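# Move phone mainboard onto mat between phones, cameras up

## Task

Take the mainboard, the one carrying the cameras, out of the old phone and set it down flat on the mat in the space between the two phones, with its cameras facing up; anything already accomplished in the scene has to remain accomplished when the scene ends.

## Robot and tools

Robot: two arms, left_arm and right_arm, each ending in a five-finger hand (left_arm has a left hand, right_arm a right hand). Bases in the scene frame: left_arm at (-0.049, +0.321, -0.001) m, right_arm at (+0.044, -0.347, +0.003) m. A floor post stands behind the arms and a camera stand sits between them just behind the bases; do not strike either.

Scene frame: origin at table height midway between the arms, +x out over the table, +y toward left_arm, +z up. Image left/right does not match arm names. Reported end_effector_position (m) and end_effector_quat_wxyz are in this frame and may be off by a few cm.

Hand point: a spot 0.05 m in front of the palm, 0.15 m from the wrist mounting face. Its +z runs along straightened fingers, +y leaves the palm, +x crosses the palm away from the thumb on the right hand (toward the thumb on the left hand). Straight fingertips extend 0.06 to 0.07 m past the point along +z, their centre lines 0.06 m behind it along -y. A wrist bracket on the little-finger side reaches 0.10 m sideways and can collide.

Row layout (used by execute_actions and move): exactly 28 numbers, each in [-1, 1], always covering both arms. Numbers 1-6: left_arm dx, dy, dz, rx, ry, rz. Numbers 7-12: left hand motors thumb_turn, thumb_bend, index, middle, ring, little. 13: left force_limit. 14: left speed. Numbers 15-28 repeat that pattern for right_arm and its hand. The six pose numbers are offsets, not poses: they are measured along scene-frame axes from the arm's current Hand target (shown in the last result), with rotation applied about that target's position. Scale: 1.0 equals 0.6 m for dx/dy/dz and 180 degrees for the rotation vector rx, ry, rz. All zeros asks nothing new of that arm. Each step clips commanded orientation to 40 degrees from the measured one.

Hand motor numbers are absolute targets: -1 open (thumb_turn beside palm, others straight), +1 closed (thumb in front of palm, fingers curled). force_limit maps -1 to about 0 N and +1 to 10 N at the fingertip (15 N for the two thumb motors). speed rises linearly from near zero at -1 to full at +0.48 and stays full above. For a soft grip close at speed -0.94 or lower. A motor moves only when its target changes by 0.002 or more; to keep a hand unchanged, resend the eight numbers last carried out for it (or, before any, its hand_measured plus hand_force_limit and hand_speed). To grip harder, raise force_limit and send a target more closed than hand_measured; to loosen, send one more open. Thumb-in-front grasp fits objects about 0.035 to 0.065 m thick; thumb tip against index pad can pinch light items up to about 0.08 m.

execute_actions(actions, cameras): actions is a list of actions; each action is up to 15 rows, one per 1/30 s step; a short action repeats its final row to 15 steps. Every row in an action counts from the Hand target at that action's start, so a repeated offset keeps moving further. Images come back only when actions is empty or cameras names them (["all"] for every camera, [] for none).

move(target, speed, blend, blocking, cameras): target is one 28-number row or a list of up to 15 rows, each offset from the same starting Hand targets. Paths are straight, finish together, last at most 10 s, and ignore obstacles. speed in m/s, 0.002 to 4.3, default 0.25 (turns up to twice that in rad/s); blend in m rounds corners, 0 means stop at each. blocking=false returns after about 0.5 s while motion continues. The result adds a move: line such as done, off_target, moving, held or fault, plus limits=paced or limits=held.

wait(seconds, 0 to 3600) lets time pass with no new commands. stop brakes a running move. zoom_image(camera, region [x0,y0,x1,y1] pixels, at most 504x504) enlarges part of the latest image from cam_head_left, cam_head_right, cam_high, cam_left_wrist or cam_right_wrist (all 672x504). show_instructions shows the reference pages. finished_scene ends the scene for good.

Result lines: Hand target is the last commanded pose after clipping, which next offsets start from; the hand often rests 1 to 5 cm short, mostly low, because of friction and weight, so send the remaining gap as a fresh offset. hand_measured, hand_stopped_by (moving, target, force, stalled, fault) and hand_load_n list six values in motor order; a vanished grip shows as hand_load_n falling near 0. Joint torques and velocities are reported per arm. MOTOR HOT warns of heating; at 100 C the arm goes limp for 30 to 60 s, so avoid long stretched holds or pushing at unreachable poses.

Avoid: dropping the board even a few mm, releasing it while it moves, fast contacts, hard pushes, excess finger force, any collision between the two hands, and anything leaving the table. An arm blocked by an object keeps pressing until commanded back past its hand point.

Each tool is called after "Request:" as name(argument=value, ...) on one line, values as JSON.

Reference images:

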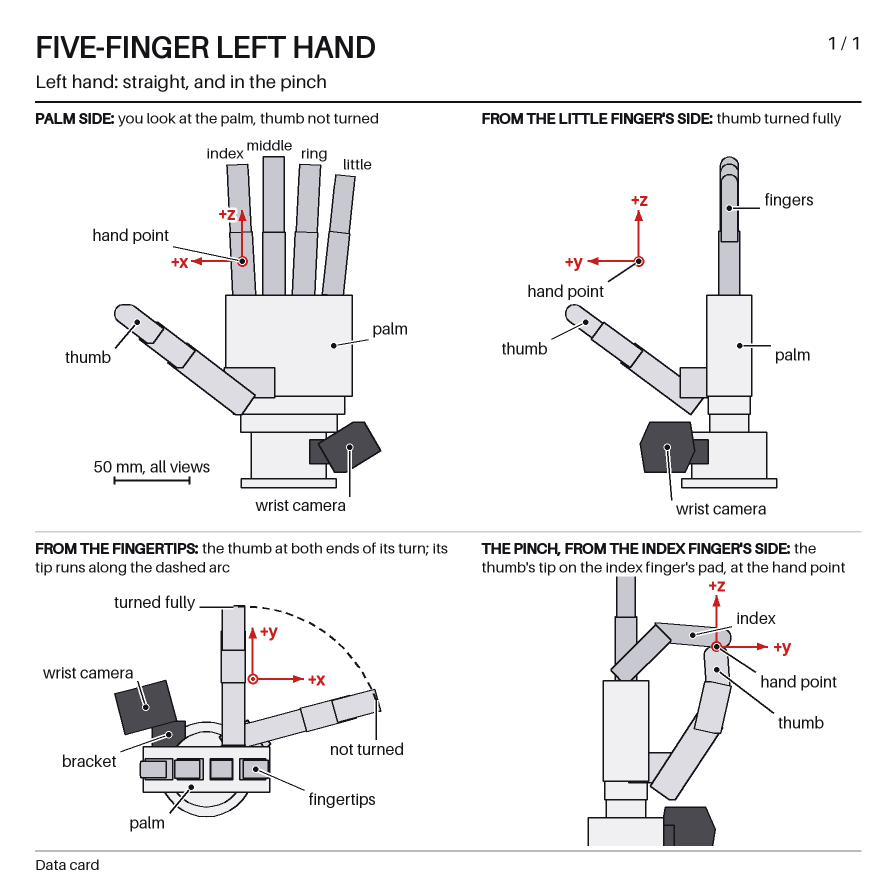

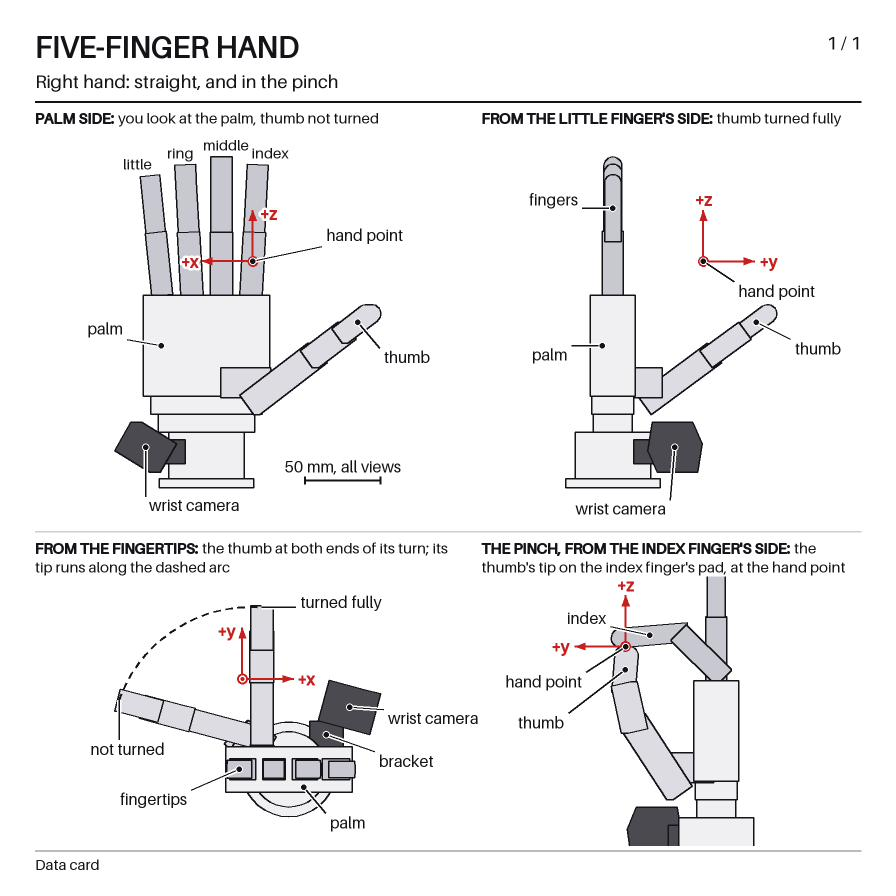

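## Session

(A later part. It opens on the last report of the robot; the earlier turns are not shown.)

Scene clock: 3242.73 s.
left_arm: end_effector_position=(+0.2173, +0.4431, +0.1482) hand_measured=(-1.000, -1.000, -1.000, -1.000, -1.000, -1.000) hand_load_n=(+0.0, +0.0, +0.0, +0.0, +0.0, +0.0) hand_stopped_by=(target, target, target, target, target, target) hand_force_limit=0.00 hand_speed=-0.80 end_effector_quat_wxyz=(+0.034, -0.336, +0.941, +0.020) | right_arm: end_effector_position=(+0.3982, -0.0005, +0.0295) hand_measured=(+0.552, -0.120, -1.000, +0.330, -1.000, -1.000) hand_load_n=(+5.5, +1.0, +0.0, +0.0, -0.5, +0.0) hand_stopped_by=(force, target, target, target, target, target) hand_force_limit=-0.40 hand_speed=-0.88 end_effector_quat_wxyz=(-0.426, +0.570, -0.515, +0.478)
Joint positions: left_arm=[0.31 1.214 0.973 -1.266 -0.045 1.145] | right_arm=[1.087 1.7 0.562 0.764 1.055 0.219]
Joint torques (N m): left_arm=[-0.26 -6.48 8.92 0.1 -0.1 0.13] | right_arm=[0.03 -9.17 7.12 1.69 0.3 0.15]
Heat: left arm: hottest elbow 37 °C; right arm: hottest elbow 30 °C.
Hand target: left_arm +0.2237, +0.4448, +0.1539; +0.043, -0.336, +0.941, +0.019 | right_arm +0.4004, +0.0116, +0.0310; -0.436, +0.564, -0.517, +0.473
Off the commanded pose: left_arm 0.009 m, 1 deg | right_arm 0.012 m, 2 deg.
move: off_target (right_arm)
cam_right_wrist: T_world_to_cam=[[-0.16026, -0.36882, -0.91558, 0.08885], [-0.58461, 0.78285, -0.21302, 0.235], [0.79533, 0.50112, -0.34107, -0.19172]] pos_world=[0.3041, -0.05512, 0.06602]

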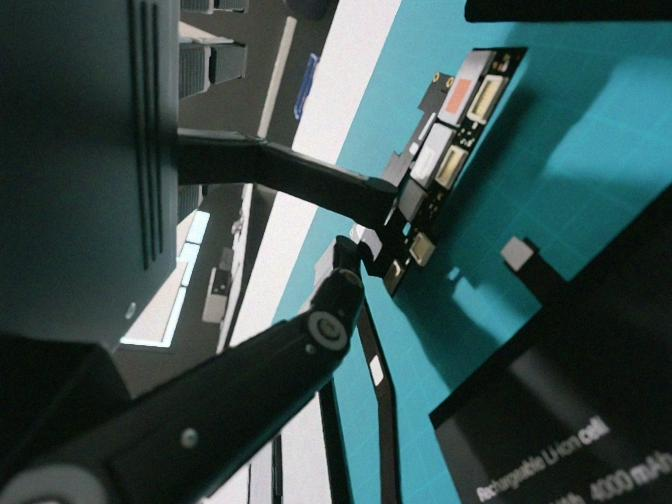

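Request:
move(target=[0,0,0,0,0,0,-1,-1,-1,-1,-1,-1,0,-0.8,0.0,-0.006,-0.01,0,0,0,1.0,-0.12,-1,0.33,-1,-1,-0.4,-0.88], speed=0.03, cameras=["cam_right_wrist"])

Request:
zoom_image(camera="cam_right_wrist", region=[300, 40, 620, 360])

Scene clock: 3251.60 s.
left_arm: end_effector_position=(+0.2173, +0.4431, +0.1482) hand_measured=(-1.000, -1.000, -1.000, -1.000, -1.000, -1.000) hand_load_n=(+0.0, -0.5, +0.0, +0.0, +0.0, +0.0) hand_stopped_by=(target, target, target, target, target, target) hand_force_limit=0.00 hand_speed=-0.80 end_effector_quat_wxyz=(+0.034, -0.336, +0.941, +0.020) | right_arm: end_effector_position=(+0.3991, +0.0012, +0.0272) hand_measured=(+0.552, -0.120, -1.000, +0.330, -1.000, -1.000) hand_load_n=(+5.5, +0.5, +0.0, +0.5, +0.0, +0.0) hand_stopped_by=(force, target, target, target, target, target) hand_force_limit=-0.40 hand_speed=-0.88 end_effector_quat_wxyz=(-0.430, +0.566, -0.516, +0.477)
Joint positions: left_arm=[0.31 1.214 0.973 -1.266 -0.045 1.145] | right_arm=[1.087 1.716 0.562 0.793 1.055 0.219]
Joint torques (N m): left_arm=[-0.44 -6.48 8.88 0.1 -0.11 0.12] | right_arm=[-0.44 -9.29 6.16 1.72 0.14 0.12]
Heat: left arm: hottest elbow 37 °C; right arm: hottest elbow 30 °C.
Hand target: left_arm +0.2237, +0.4448, +0.1539; +0.043, -0.336, +0.941, +0.019 | right_arm +0.4005, +0.0079, +0.0251; -0.436, +0.564, -0.517, +0.474
Off the commanded pose: left_arm 0.009 m, 1 deg | right_arm 0.007 m, 1 deg.
move: done
cam_right_wrist: T_world_to_cam=[[-0.15465, -0.35831, -0.92071, 0.08538], [-0.58334, 0.78525, -0.20761, 0.23313], [0.79737, 0.50498, -0.33045, -0.19514]] pos_world=[0.3048, -0.05393, 0.06252]

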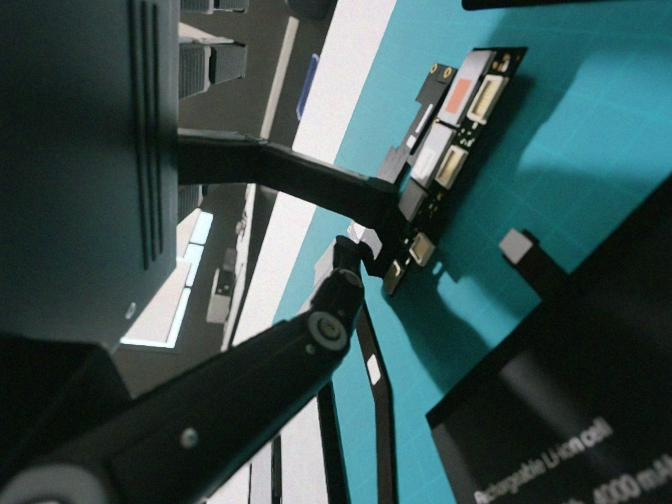

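Scaled by 1.575 from the camera's image (finer frame: 960x720).

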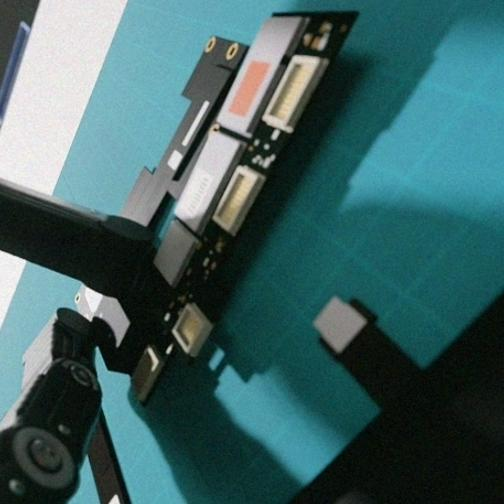

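Request:
move(target=[0,0,0,0,0,0,-1,-1,-1,-1,-1,-1,0,-0.8,-0.002,-0.012,-0.008,0,0,0,1.0,-0.12,-1,0.33,-1,-1,-0.4,-0.88], speed=0.03, cameras=["cam_right_wrist"])

Request:
zoom_image(camera="cam_right_wrist", region=[300, 40, 620, 360])

Scene clock: 3262.17 s.
left_arm: end_effector_position=(+0.2173, +0.4431, +0.1482) hand_measured=(-1.000, -1.000, -1.000, -1.000, -1.000, -1.000) hand_load_n=(+0.0, -0.5, +0.5, +0.0, +0.0, +0.0) hand_stopped_by=(target, target, target, target, target, target) hand_force_limit=0.00 hand_speed=-0.80 end_effector_quat_wxyz=(+0.034, -0.336, +0.941, +0.020) | right_arm: end_effector_position=(+0.4002, +0.0049, +0.0295) hand_measured=(+0.552, -0.120, -1.000, +0.330, -1.000, -1.000) hand_load_n=(+5.5, +0.5, +0.0, +0.0, +0.0, +0.0) hand_stopped_by=(force, target, target, target, target, target) hand_force_limit=-0.40 hand_speed=-0.88 end_effector_quat_wxyz=(-0.440, +0.561, -0.518, +0.473)
Joint positions: left_arm=[0.31 1.214 0.973 -1.266 -0.045 1.145] | right_arm=[1.087 1.722 0.562 0.823 1.049 0.219]
Joint torques (N m): left_arm=[-0.5 -6.65 8.91 0.13 -0.11 0.12] | right_arm=[-1.03 -9.23 4.44 1.76 0.12 0.08]
Heat: left arm: hottest elbow 37 °C; right arm: hottest elbow 30 °C.
Hand target: left_arm +0.2237, +0.4448, +0.1539; +0.043, -0.336, +0.941, +0.019 | right_arm +0.3992, +0.0008, +0.0203; -0.436, +0.564, -0.517, +0.473
Off the commanded pose: left_arm 0.009 m, 1 deg | right_arm 0.010 m, 1 deg.
move: done
cam_right_wrist: T_world_to_cam=[[-0.14385, -0.33874, -0.92982, 0.0848], [-0.58594, 0.78634, -0.19582, 0.23189], [0.79748, 0.51665, -0.3116, -0.19777]] pos_world=[0.30579, -0.05144, 0.06263]

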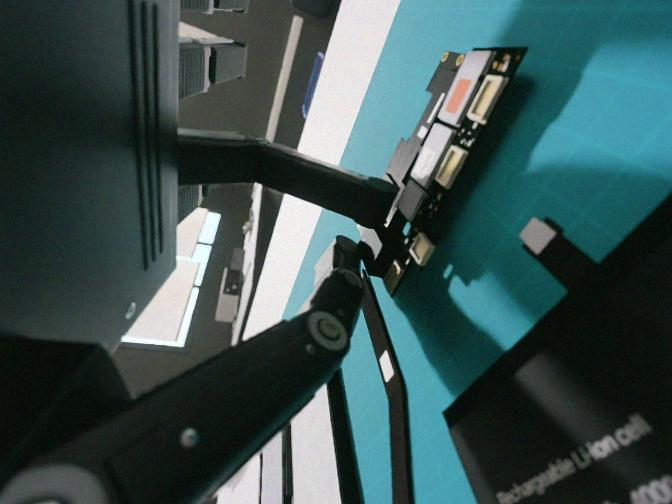

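Scaled by 1.575 from the camera's image (finer frame: 960x720).

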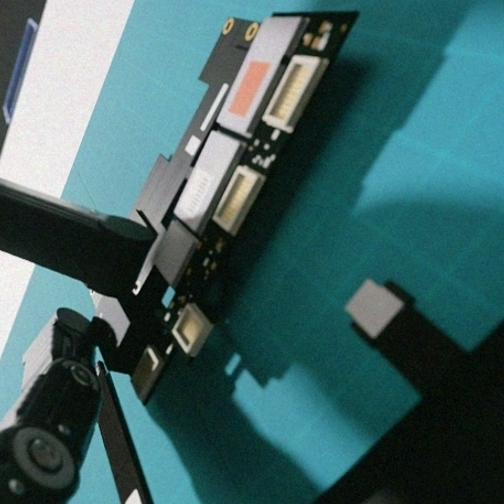

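Request:
move(target=[0,0,0,0,0,0,-1,-1,-1,-1,-1,-1,0,-0.8,-0.004,-0.012,0.0,0,0,0,1.0,-0.12,-1,0.33,-1,-1,-0.4,-0.88], speed=0.03, cameras=[])

Scene clock: 3293.50 s.
left_arm: end_effector_position=(+0.2173, +0.4431, +0.1482) hand_measured=(-1.000, -1.000, -1.000, -1.000, -1.000, -1.000) hand_load_n=(+0.0, +0.0, +0.0, +0.0, +0.0, +0.0) hand_stopped_by=(target, target, target, target, target, target) hand_force_limit=0.00 hand_speed=-0.80 end_effector_quat_wxyz=(+0.034, -0.336, +0.941, +0.020) | right_arm: end_effector_position=(+0.3957, -0.0025, +0.0244) hand_measured=(+0.552, -0.120, -1.000, +0.330, -1.000, -1.000) hand_load_n=(+6.0, +1.0, +0.0, +0.0, +0.0, +0.0) hand_stopped_by=(force, target, target, target, target, target) hand_force_limit=-0.40 hand_speed=-0.88 end_effector_quat_wxyz=(-0.438, +0.564, -0.516, +0.473)
Joint positions: left_arm=[0.31 1.214 0.973 -1.266 -0.045 1.145] | right_arm=[1.087 1.722 0.539 0.837 1.045 0.219]
Joint torques (N m): left_arm=[-0.32 -6.48 8.95 0.1 -0.1 0.14] | right_arm=[-1.32 -9.76 4.41 1.72 0.12 0.05]
Heat: left arm: hottest elbow 37 °C; right arm: hottest elbow 29 °C.
Hand target: left_arm +0.2237, +0.4448, +0.1539; +0.043, -0.336, +0.941, +0.019 | right_arm +0.3968, -0.0064, +0.0203; -0.436, +0.564, -0.517, +0.473
Off the commanded pose: left_arm 0.009 m, 1 deg | right_arm 0.006 m, 0 deg.
move: done

Request:
move(target=[0,0,0,0,0,0,-1,-1,-1,-1,-1,-1,0,-0.8,0.002,-0.002,-0.006,0,0,0,1.0,-0.12,-1,0.33,-1,-1,-0.4,-0.88], speed=0.03, cameras=["cam_right_wrist"])

Request:
zoom_image(camera="cam_right_wrist", region=[300, 40, 620, 360])

Scene clock: 3300.90 s.
left_arm: end_effector_position=(+0.2173, +0.4431, +0.1482) hand_measured=(-1.000, -1.000, -1.000, -1.000, -1.000, -1.000) hand_load_n=(+0.0, +0.0, +0.0, +0.0, +0.0, +0.0) hand_stopped_by=(target, target, target, target, target, target) hand_force_limit=0.00 hand_speed=-0.80 end_effector_quat_wxyz=(+0.034, -0.336, +0.941, +0.020) | right_arm: end_effector_position=(+0.3968, -0.0009, +0.0256) hand_measured=(+0.552, -0.120, -1.000, +0.330, -1.000, -1.000) hand_load_n=(+5.5, +0.5, +0.0, +0.0, +0.0, +0.0) hand_stopped_by=(force, target, target, target, target, target) hand_force_limit=-0.40 hand_speed=-0.88 end_effector_quat_wxyz=(-0.443, +0.561, -0.517, +0.470)
Joint positions: left_arm=[0.31 1.214 0.973 -1.266 -0.045 1.145] | right_arm=[1.086 1.726 0.539 0.854 1.042 0.219]
Joint torques (N m): left_arm=[-0.26 -6.48 8.92 0.08 -0.1 0.14] | right_arm=[-1.61 -8.94 4.23 1.88 0.11 0.03]
Heat: left arm: hottest elbow 37 °C; right arm: hottest elbow 29 °C.
Hand target: left_arm +0.2237, +0.4448, +0.1539; +0.043, -0.336, +0.941, +0.019 | right_arm +0.3980, -0.0078, +0.0166; -0.436, +0.564, -0.517, +0.474
Off the commanded pose: left_arm 0.009 m, 1 deg | right_arm 0.011 m, 1 deg.
move: off_target (right_arm)
cam_right_wrist: T_world_to_cam=[[-0.14214, -0.335, -0.93143, 0.07804], [-0.59019, 0.78411, -0.19195, 0.23529], [0.79465, 0.52244, -0.30917, -0.1922]] pos_world=[0.30269, -0.05794, 0.05843]

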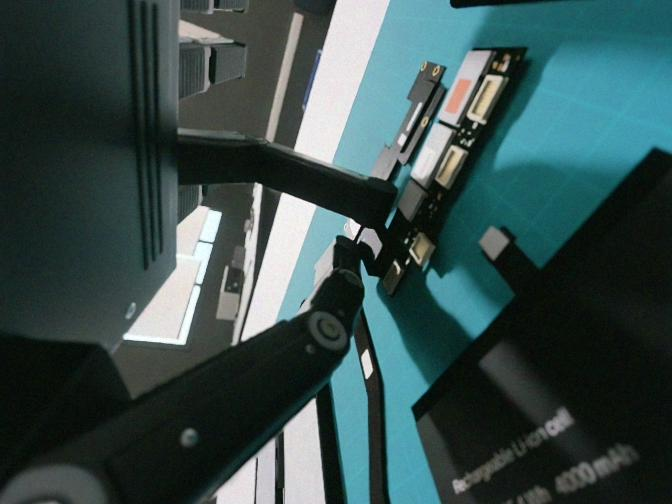

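Scaled by 1.575 from the camera's image (finer frame: 960x720).

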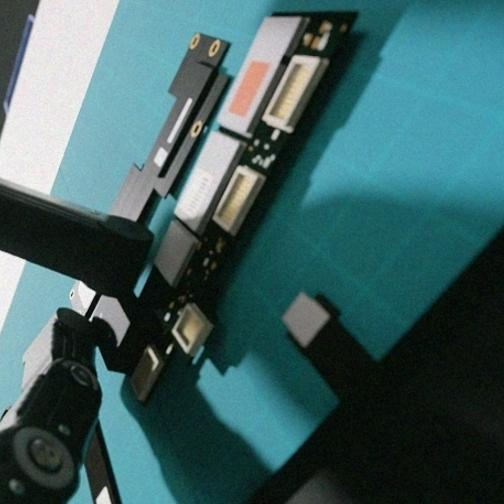

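Request:
zoom_image(camera="cam_right_wrist", region=[430, 30, 560, 160])

Request:
zoom_image(camera="cam_right_wrist", region=[340, 190, 480, 330])

Scaled by 3.877 from the camera's image (finer frame: 960x720).

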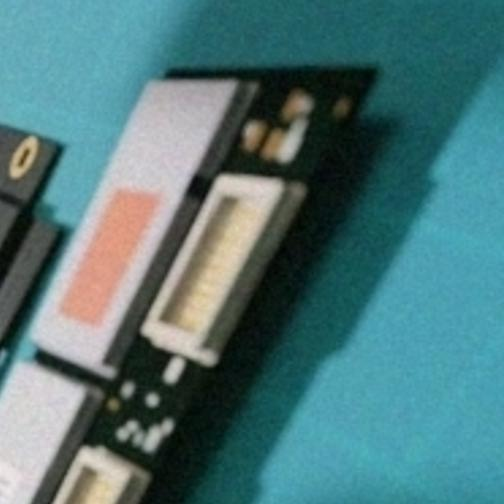

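Scaled by 3.600 from the camera's image (finer frame: 960x720).

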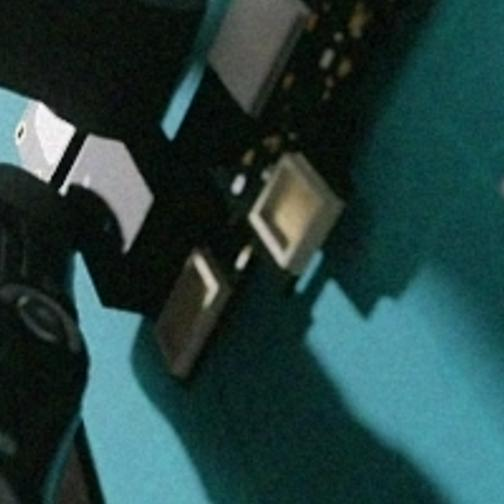

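Request:
move(target=[0,0,0,0,0,0,-1,-1,-1,-1,-1,-1,0,-0.8,-0.002,-0.004,-0.006,0,0,0,1.0,-0.12,-1,0.33,-1,-1,-0.4,-0.88], speed=0.03, cameras=["cam_right_wrist"])

Request:
zoom_image(camera="cam_right_wrist", region=[340, 30, 560, 330])

Scene clock: 3352.90 s.
left_arm: end_effector_position=(+0.2173, +0.4431, +0.1482) hand_measured=(-1.000, -1.000, -1.000, -1.000, -1.000, -1.000) hand_load_n=(+0.0, +0.0, +0.0, +0.0, +0.0, +0.0) hand_stopped_by=(target, target, target, target, target, target) hand_force_limit=0.00 hand_speed=-0.80 end_effector_quat_wxyz=(+0.034, -0.336, +0.941, +0.020) | right_arm: end_effector_position=(+0.3957, -0.0031, +0.0229) hand_measured=(+0.552, -0.120, -1.000, +0.330, -1.000, -1.000) hand_load_n=(+5.5, +1.0, +0.0, +0.0, +0.0, -0.5) hand_stopped_by=(force, target, target, target, target, target) hand_force_limit=-0.40 hand_speed=-0.88 end_effector_quat_wxyz=(-0.444, +0.560, -0.518, +0.470)
Joint positions: left_arm=[0.31 1.214 0.973 -1.266 -0.045 1.145] | right_arm=[1.085 1.733 0.531 0.872 1.041 0.219]
Joint torques (N m): left_arm=[-0.21 -6.59 8.91 0.08 -0.1 0.14] | right_arm=[-1.61 -8.94 4.14 1.68 0.11 0.02]
Heat: left arm: hottest elbow 37 °C; right arm: hottest elbow 28 °C.
Hand target: left_arm +0.2237, +0.4448, +0.1539; +0.043, -0.336, +0.941, +0.019 | right_arm +0.3968, -0.0101, +0.0130; -0.436, +0.564, -0.517, +0.473
Off the commanded pose: left_arm 0.009 m, 1 deg | right_arm 0.012 m, 1 deg.
move: off_target (right_arm)
cam_right_wrist: T_world_to_cam=[[-0.14105, -0.33275, -0.93241, 0.07428], [-0.58992, 0.7846, -0.19076, 0.23577], [0.79505, 0.52314, -0.30696, -0.19122]] pos_world=[0.30159, -0.06024, 0.05554]

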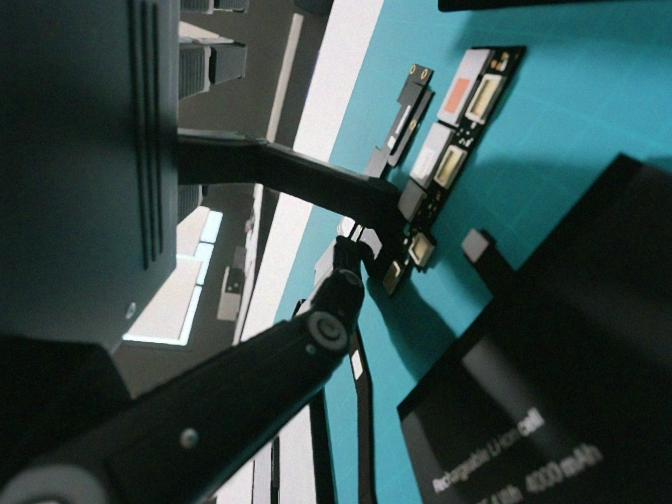

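Scaled by 1.680 from the camera's image (finer frame: 960x720).

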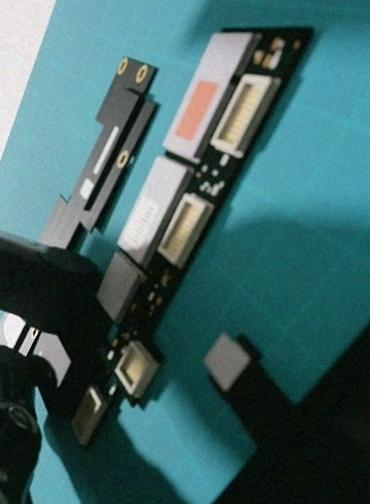

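Request:
move(target=[0,0,0,0,0,0,-1,-1,-1,-1,-1,-1,0,-0.8,0.001,-0.001,-0.006,0,0,0,1.0,-0.12,-1,0.33,-1,-1,-0.4,-0.88], speed=0.03, cameras=["cam_right_wrist"])

Request:
zoom_image(camera="cam_right_wrist", region=[340, 30, 560, 330])

Scene clock: 3365.83 s.
left_arm: end_effector_position=(+0.2173, +0.4431, +0.1482) hand_measured=(-1.000, -1.000, -1.000, -1.000, -1.000, -1.000) hand_load_n=(+0.0, +0.0, +0.0, +0.0, +0.0, +0.0) hand_stopped_by=(target, target, target, target, target, target) hand_force_limit=0.00 hand_speed=-0.80 end_effector_quat_wxyz=(+0.034, -0.336, +0.941, +0.020) | right_arm: end_effector_position=(+0.3969, -0.0027, +0.0224) hand_measured=(+0.552, -0.120, -1.000, +0.330, -1.000, -1.000) hand_load_n=(+6.0, +1.5, +0.0, +0.0, +0.0, +0.0) hand_stopped_by=(force, target, target, target, target, target) hand_force_limit=-0.40 hand_speed=-0.88 end_effector_quat_wxyz=(-0.447, +0.557, -0.519, +0.469)
Joint positions: left_arm=[0.31 1.214 0.973 -1.266 -0.045 1.145] | right_arm=[1.083 1.742 0.531 0.89 1.041 0.219]
Joint torques (N m): left_arm=[-0.38 -6.65 8.9 0.08 -0.11 0.13] | right_arm=[-1.61 -8.29 3.99 1.59 0.04 0.01]
Heat: left arm: hottest elbow 37 °C; right arm: hottest elbow 28 °C.
Hand target: left_arm +0.2237, +0.4448, +0.1539; +0.043, -0.336, +0.941, +0.019 | right_arm +0.3975, -0.0108, +0.0094; -0.436, +0.564, -0.517, +0.474
Off the commanded pose: left_arm 0.009 m, 1 deg | right_arm 0.015 m, 2 deg.
move: off_target (right_arm)
cam_right_wrist: T_world_to_cam=[[-0.13724, -0.32425, -0.93596, 0.07276], [-0.58782, 0.78719, -0.18652, 0.23515], [0.79726, 0.52458, -0.29864, -0.19363]] pos_world=[0.30259, -0.05994, 0.05414]

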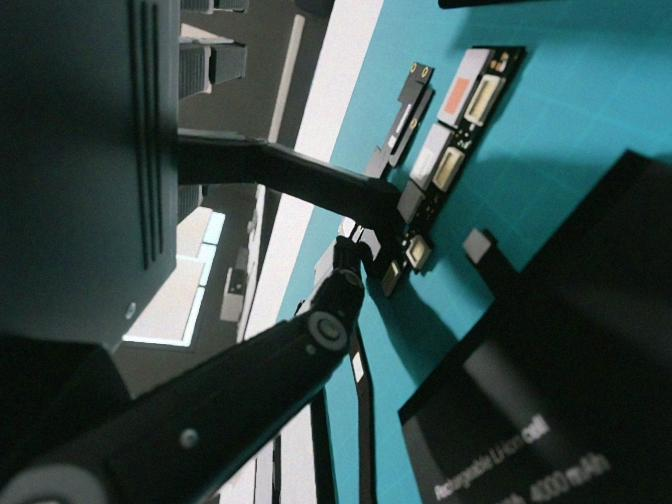

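Scaled by 1.680 from the camera's image (finer frame: 960x720).

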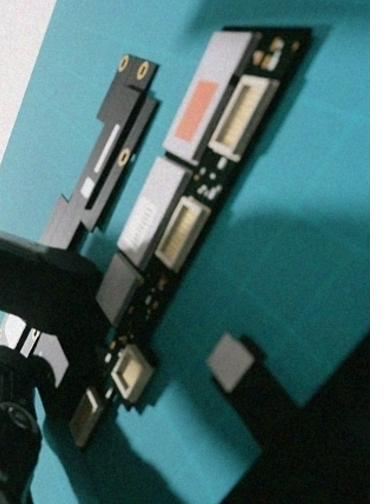

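Request:
zoom_image(camera="cam_right_wrist", region=[340, 190, 480, 330])

Request:
zoom_image(camera="cam_right_wrist", region=[430, 30, 560, 160])

Scaled by 3.600 from the camera's image (finer frame: 960x720).

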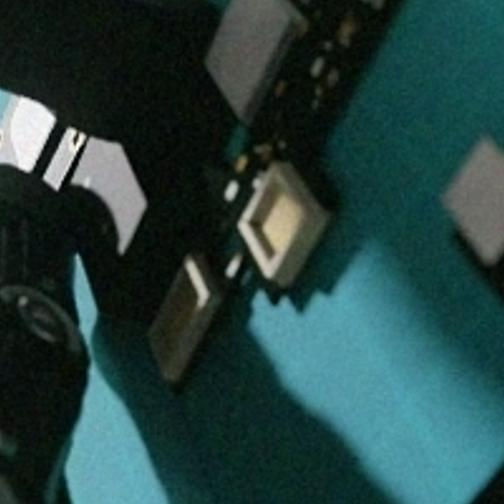

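Scaled by 3.877 from the camera's image (finer frame: 960x720).

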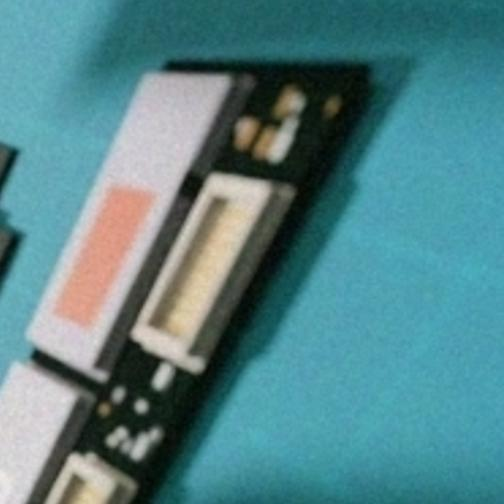

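Request:
move(target=[0,0,0,0,0,0,-1,-1,-1,-1,-1,-1,0,-0.8,0,0.005,0.01,0,0,0,1.0,-0.12,-1,0.33,-1,-1,-0.4,-0.88], speed=0.03, cameras=["cam_right_wrist"])

Request:
zoom_image(camera="cam_right_wrist", region=[340, 190, 480, 330])

Scene clock: 3386.37 s.
left_arm: end_effector_position=(+0.2173, +0.4431, +0.1482) hand_measured=(-1.000, -1.000, -1.000, -1.000, -1.000, -1.000) hand_load_n=(+0.0, +0.0, +0.0, +0.0, +0.0, +0.0) hand_stopped_by=(target, target, target, target, target, target) hand_force_limit=0.00 hand_speed=-0.80 end_effector_quat_wxyz=(+0.034, -0.336, +0.941, +0.020) | right_arm: end_effector_position=(+0.3968, -0.0029, +0.0221) hand_measured=(+0.552, -0.120, -1.000, +0.330, -1.000, -1.000) hand_load_n=(+6.5, +1.0, +0.0, +0.0, -0.5, +0.0) hand_stopped_by=(force, target, target, target, target, target) hand_force_limit=-0.40 hand_speed=-0.88 end_effector_quat_wxyz=(-0.447, +0.557, -0.519, +0.470)
Joint positions: left_arm=[0.31 1.214 0.973 -1.266 -0.045 1.145] | right_arm=[1.083 1.742 0.531 0.888 1.041 0.219]
Joint torques (N m): left_arm=[-0.5 -6.48 8.91 0.09 -0.11 0.13] | right_arm=[-1.32 -9.99 4.64 0.5 0.17 0.03]
Heat: left arm: hottest elbow 37 °C; right arm: hottest elbow 28 °C.
Hand target: left_arm +0.2237, +0.4448, +0.1539; +0.043, -0.336, +0.941, +0.019 | right_arm +0.3975, -0.0077, +0.0154; -0.436, +0.564, -0.517, +0.474
Off the commanded pose: left_arm 0.009 m, 1 deg | right_arm 0.008 m, 2 deg.
move: done
cam_right_wrist: T_world_to_cam=[[-0.13808, -0.32585, -0.93528, 0.07265], [-0.58801, 0.78686, -0.18733, 0.23521], [0.79698, 0.52409, -0.30025, -0.19342]] pos_world=[0.30249, -0.06004, 0.05394]

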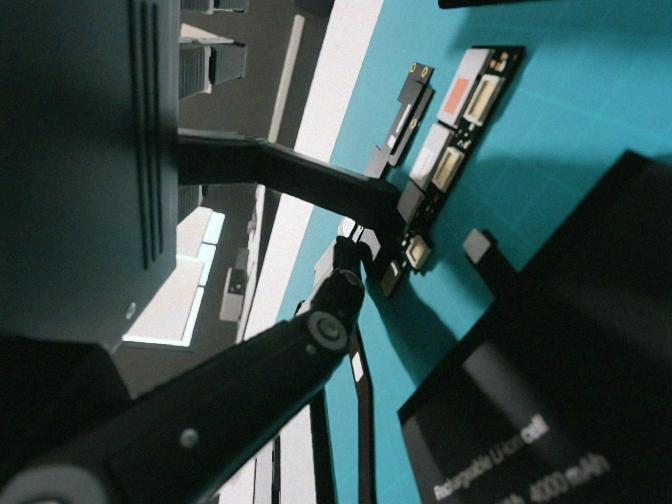

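Scaled by 3.600 from the camera's image (finer frame: 960x720).

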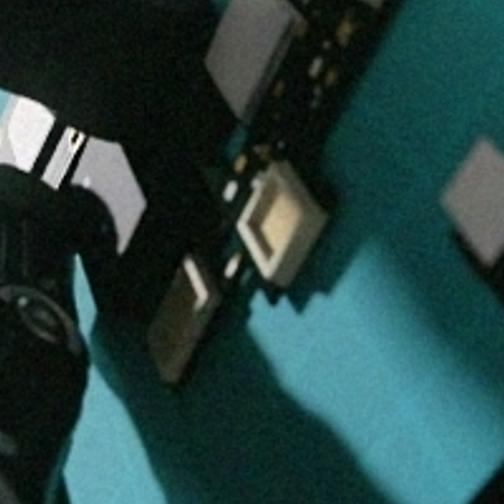

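Request:
move(target=[0,0,0,0,0,0,-1,-1,-1,-1,-1,-1,0,-0.8,0,0.003,-0.012,-0.03,0,0,1.0,-0.12,-1,0.33,-1,-1,-0.4,-0.88], speed=0.03, cameras=["cam_right_wrist"])

Request:
zoom_image(camera="cam_right_wrist", region=[340, 30, 560, 330])

Scene clock: 3445.83 s.
left_arm: end_effector_position=(+0.2173, +0.4431, +0.1482) hand_measured=(-1.000, -1.000, -1.000, -1.000, -1.000, -1.000) hand_load_n=(+0.0, +0.0, +0.0, +0.0, +0.0, +0.0) hand_stopped_by=(target, target, target, target, target, target) hand_force_limit=0.00 hand_speed=-0.80 end_effector_quat_wxyz=(+0.034, -0.336, +0.941, +0.020) | right_arm: end_effector_position=(+0.3984, -0.0068, +0.0211) hand_measured=(+0.552, -0.120, -1.000, +0.330, -1.000, -1.000) hand_load_n=(+6.5, +0.0, +0.0, +0.0, +0.0, +0.0) hand_stopped_by=(force, target, target, target, target, target) hand_force_limit=-0.40 hand_speed=-0.88 end_effector_quat_wxyz=(-0.426, +0.568, -0.505, +0.490)
Joint positions: left_arm=[0.31 1.214 0.973 -1.266 -0.045 1.145] | right_arm=[1.086 1.745 0.544 0.872 1.065 0.163]
Joint torques (N m): left_arm=[-0.38 -6.53 8.94 0.06 -0.11 0.13] | right_arm=[-0.26 -8.23 5.93 0.4 0.34 -0.14]
Heat: left arm: hottest elbow 37 °C; right arm: hottest elbow 28 °C.
Hand target: left_arm +0.2237, +0.4448, +0.1539; +0.043, -0.336, +0.941, +0.019 | right_arm +0.3974, -0.0059, +0.0082; -0.409, +0.584, -0.494, +0.497
Off the commanded pose: left_arm 0.009 m, 1 deg | right_arm 0.013 m, 3 deg.
move: off_target (right_arm)
cam_right_wrist: T_world_to_cam=[[-0.13921, -0.38576, -0.91204, 0.07027], [-0.57891, 0.77893, -0.2411, 0.23653], [0.80342, 0.49442, -0.33176, -0.19501]] pos_world=[0.30339, -0.06072, 0.05642]

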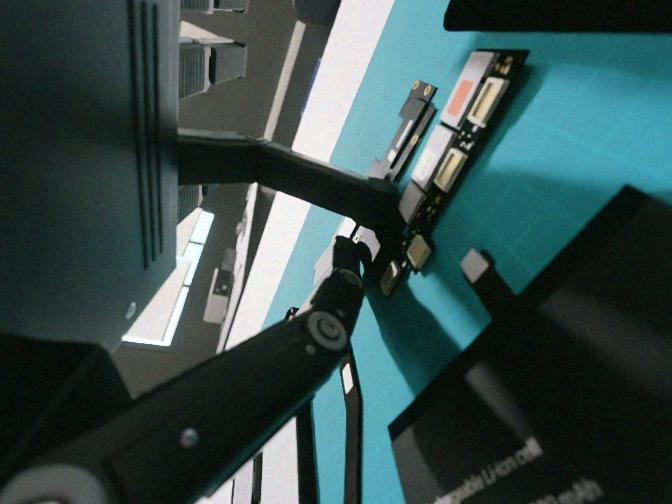

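Scaled by 1.680 from the camera's image (finer frame: 960x720).

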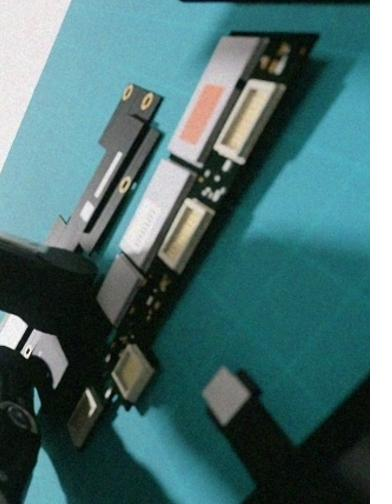

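Request:
wait(seconds=0.5, cameras=["all"])

Request:
zoom_image(camera="cam_right_wrist", region=[340, 180, 500, 340])

Request:
zoom_image(camera="cam_right_wrist", region=[420, 20, 580, 180])

Scene clock: 3485.70 s.
left_arm: end_effector_position=(+0.2173, +0.4431, +0.1482) hand_measured=(-1.000, -1.000, -1.000, -1.000, -1.000, -1.000) hand_load_n=(+0.0, +0.0, +0.0, +0.0, +0.0, +0.0) hand_stopped_by=(target, target, target, target, target, target) hand_force_limit=0.00 hand_speed=-0.80 end_effector_quat_wxyz=(+0.034, -0.336, +0.941, +0.020) | right_arm: end_effector_position=(+0.3985, -0.0067, +0.0212) hand_measured=(+0.552, -0.120, -1.000, +0.330, -1.000, -1.000) hand_load_n=(+6.5, +0.0, +0.0, +0.0, +0.0, +0.0) hand_stopped_by=(force, target, target, target, target, target) hand_force_limit=-0.40 hand_speed=-0.88 end_effector_quat_wxyz=(-0.426, +0.568, -0.505, +0.490)
Joint positions: left_arm=[0.31 1.214 0.973 -1.266 -0.045 1.145] | right_arm=[1.086 1.745 0.544 0.872 1.065 0.163]
Joint torques (N m): left_arm=[-0.44 -6.53 8.92 0.09 -0.11 0.14] | right_arm=[-0.26 -8.23 5.93 0.42 0.34 -0.16]
Heat: left arm: hottest elbow 37 °C; right arm: hottest elbow 28 °C.
Hand target: left_arm +0.2237, +0.4448, +0.1539; +0.043, -0.336, +0.941, +0.019 | right_arm +0.3975, -0.0058, +0.0083; -0.409, +0.584, -0.494, +0.497
Off the commanded pose: left_arm 0.009 m, 1 deg | right_arm 0.013 m, 3 deg.
wait: 0.50 s; at rest from the start
cam_right_wrist: T_world_to_cam=[[-0.13903, -0.38586, -0.91202, 0.07035], [-0.57891, 0.77887, -0.24127, 0.23654], [0.80345, 0.49444, -0.33167, -0.19512]] pos_world=[0.30349, -0.06062, 0.05652]

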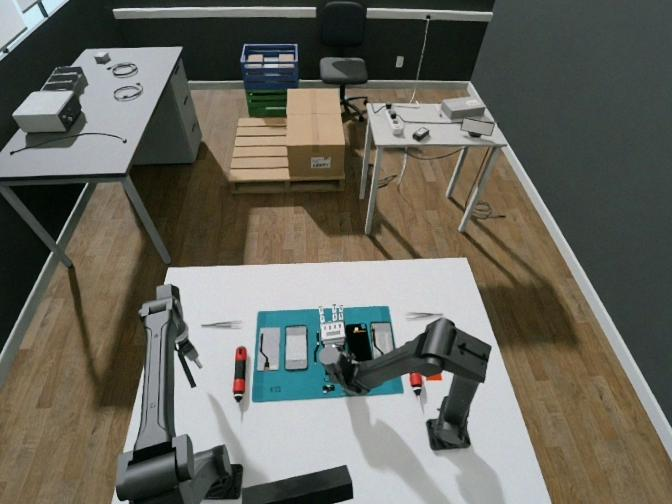

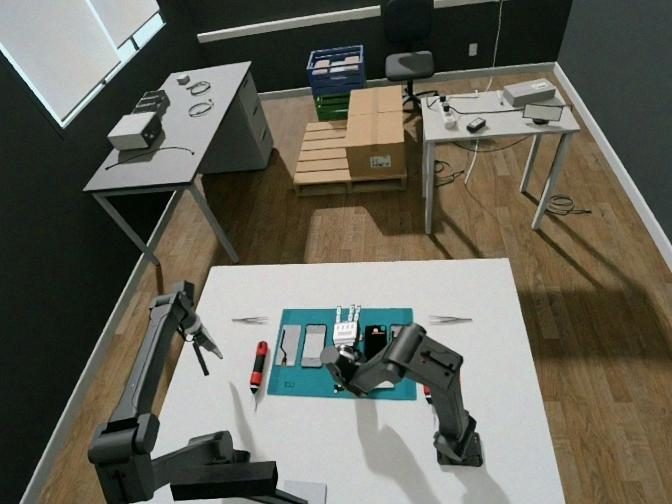

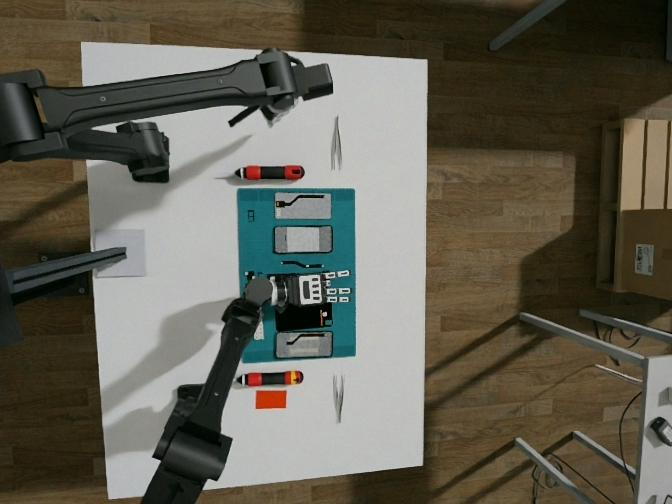

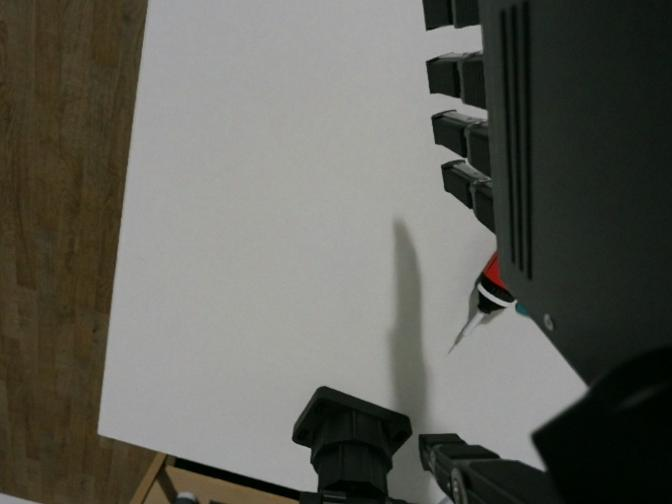

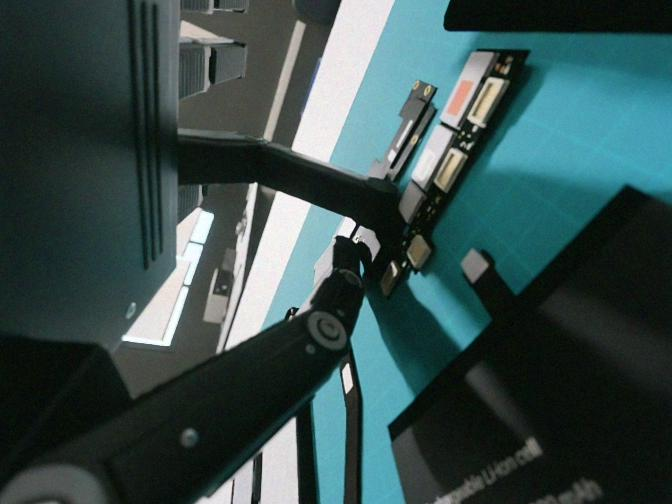

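Scaled by 3.150 from the camera's image (finer frame: 960x720).

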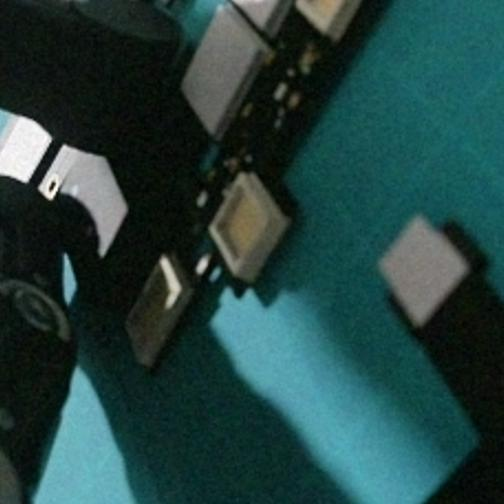

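Scaled by 3.150 from the camera's image (finer frame: 960x720).

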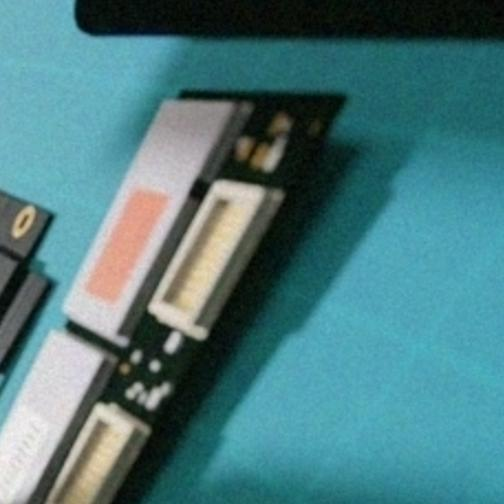

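Request:
move(target=[0,0,0,0,0,0,-1,-1,-1,-1,-1,-1,0,-0.8,0,0,-0.005,0,0,0,1.0,-0.12,-1,0.33,-1,-1,-0.4,-0.88], speed=0.03, cameras=["cam_right_wrist"])

Request:
zoom_image(camera="cam_right_wrist", region=[340, 20, 580, 340])

Scene clock: 3499.10 s.
left_arm: end_effector_position=(+0.2173, +0.4431, +0.1482) hand_measured=(-1.000, -1.000, -1.000, -1.000, -1.000, -1.000) hand_load_n=(+0.0, +0.0, +0.0, +0.0, +0.0, +0.0) hand_stopped_by=(target, target, target, target, target, target) hand_force_limit=0.00 hand_speed=-0.80 end_effector_quat_wxyz=(+0.034, -0.336, +0.941, +0.020) | right_arm: end_effector_position=(+0.3988, -0.0066, +0.0204) hand_measured=(+0.552, -0.120, -1.000, +0.330, -1.000, -1.000) hand_load_n=(+6.5, +0.0, -0.5, +0.0, +0.0, +0.0) hand_stopped_by=(force, target, target, target, target, target) hand_force_limit=-0.40 hand_speed=-0.88 end_effector_quat_wxyz=(-0.425, +0.568, -0.505, +0.491)
Joint positions: left_arm=[0.31 1.214 0.973 -1.266 -0.045 1.145] | right_arm=[1.087 1.749 0.546 0.872 1.068 0.161]
Joint torques (N m): left_arm=[-0.5 -6.48 8.92 0.12 -0.1 0.13] | right_arm=[-0.26 -7.77 5.72 0.84 0.24 -0.15]
Heat: left arm: hottest elbow 37 °C; right arm: hottest elbow 28 °C.
Hand target: left_arm +0.2237, +0.4448, +0.1539; +0.043, -0.336, +0.941, +0.019 | right_arm +0.3975, -0.0058, +0.0053; -0.409, +0.584, -0.494, +0.497
Off the commanded pose: left_arm 0.009 m, 1 deg | right_arm 0.015 m, 3 deg.
move: off_target (right_arm)
cam_right_wrist: T_world_to_cam=[[-0.13982, -0.38814, -0.91094, 0.06992], [-0.57707, 0.77953, -0.24357, 0.23573], [0.80464, 0.49162, -0.33297, -0.19609]] pos_world=[0.30359, -0.06021, 0.05581]

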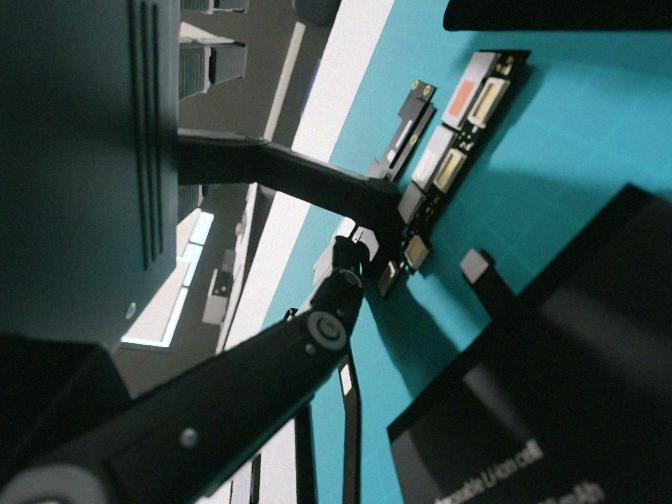

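Scaled by 1.575 from the camera's image (finer frame: 960x720).

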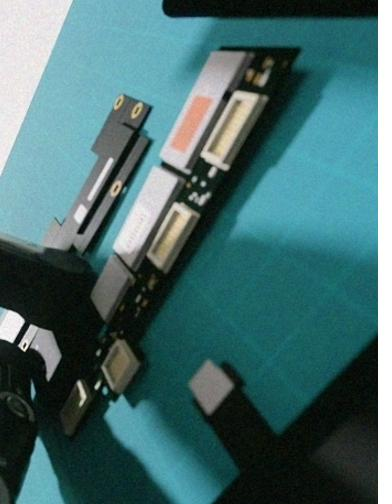

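Request:
zoom_image(camera="cam_right_wrist", region=[370, 220, 450, 310])

Request:
zoom_image(camera="cam_right_wrist", region=[450, 30, 550, 130])

Scaled by 5.600 from the camera's image (finer frame: 960x720).

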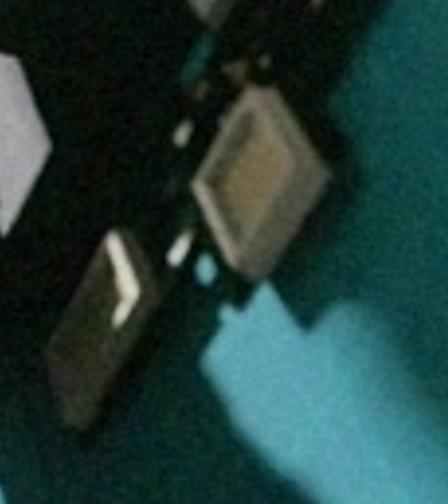

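Scaled by 5.040 from the camera's image (finer frame: 960x720).

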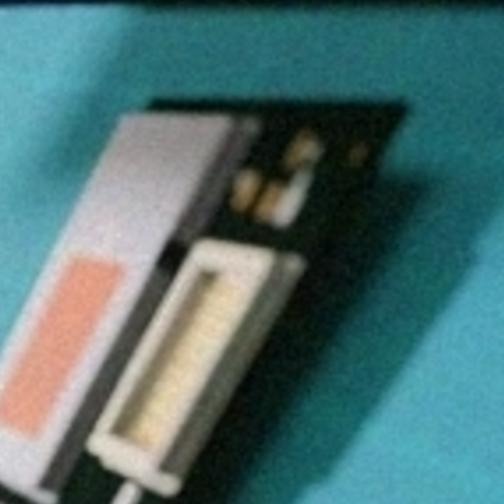

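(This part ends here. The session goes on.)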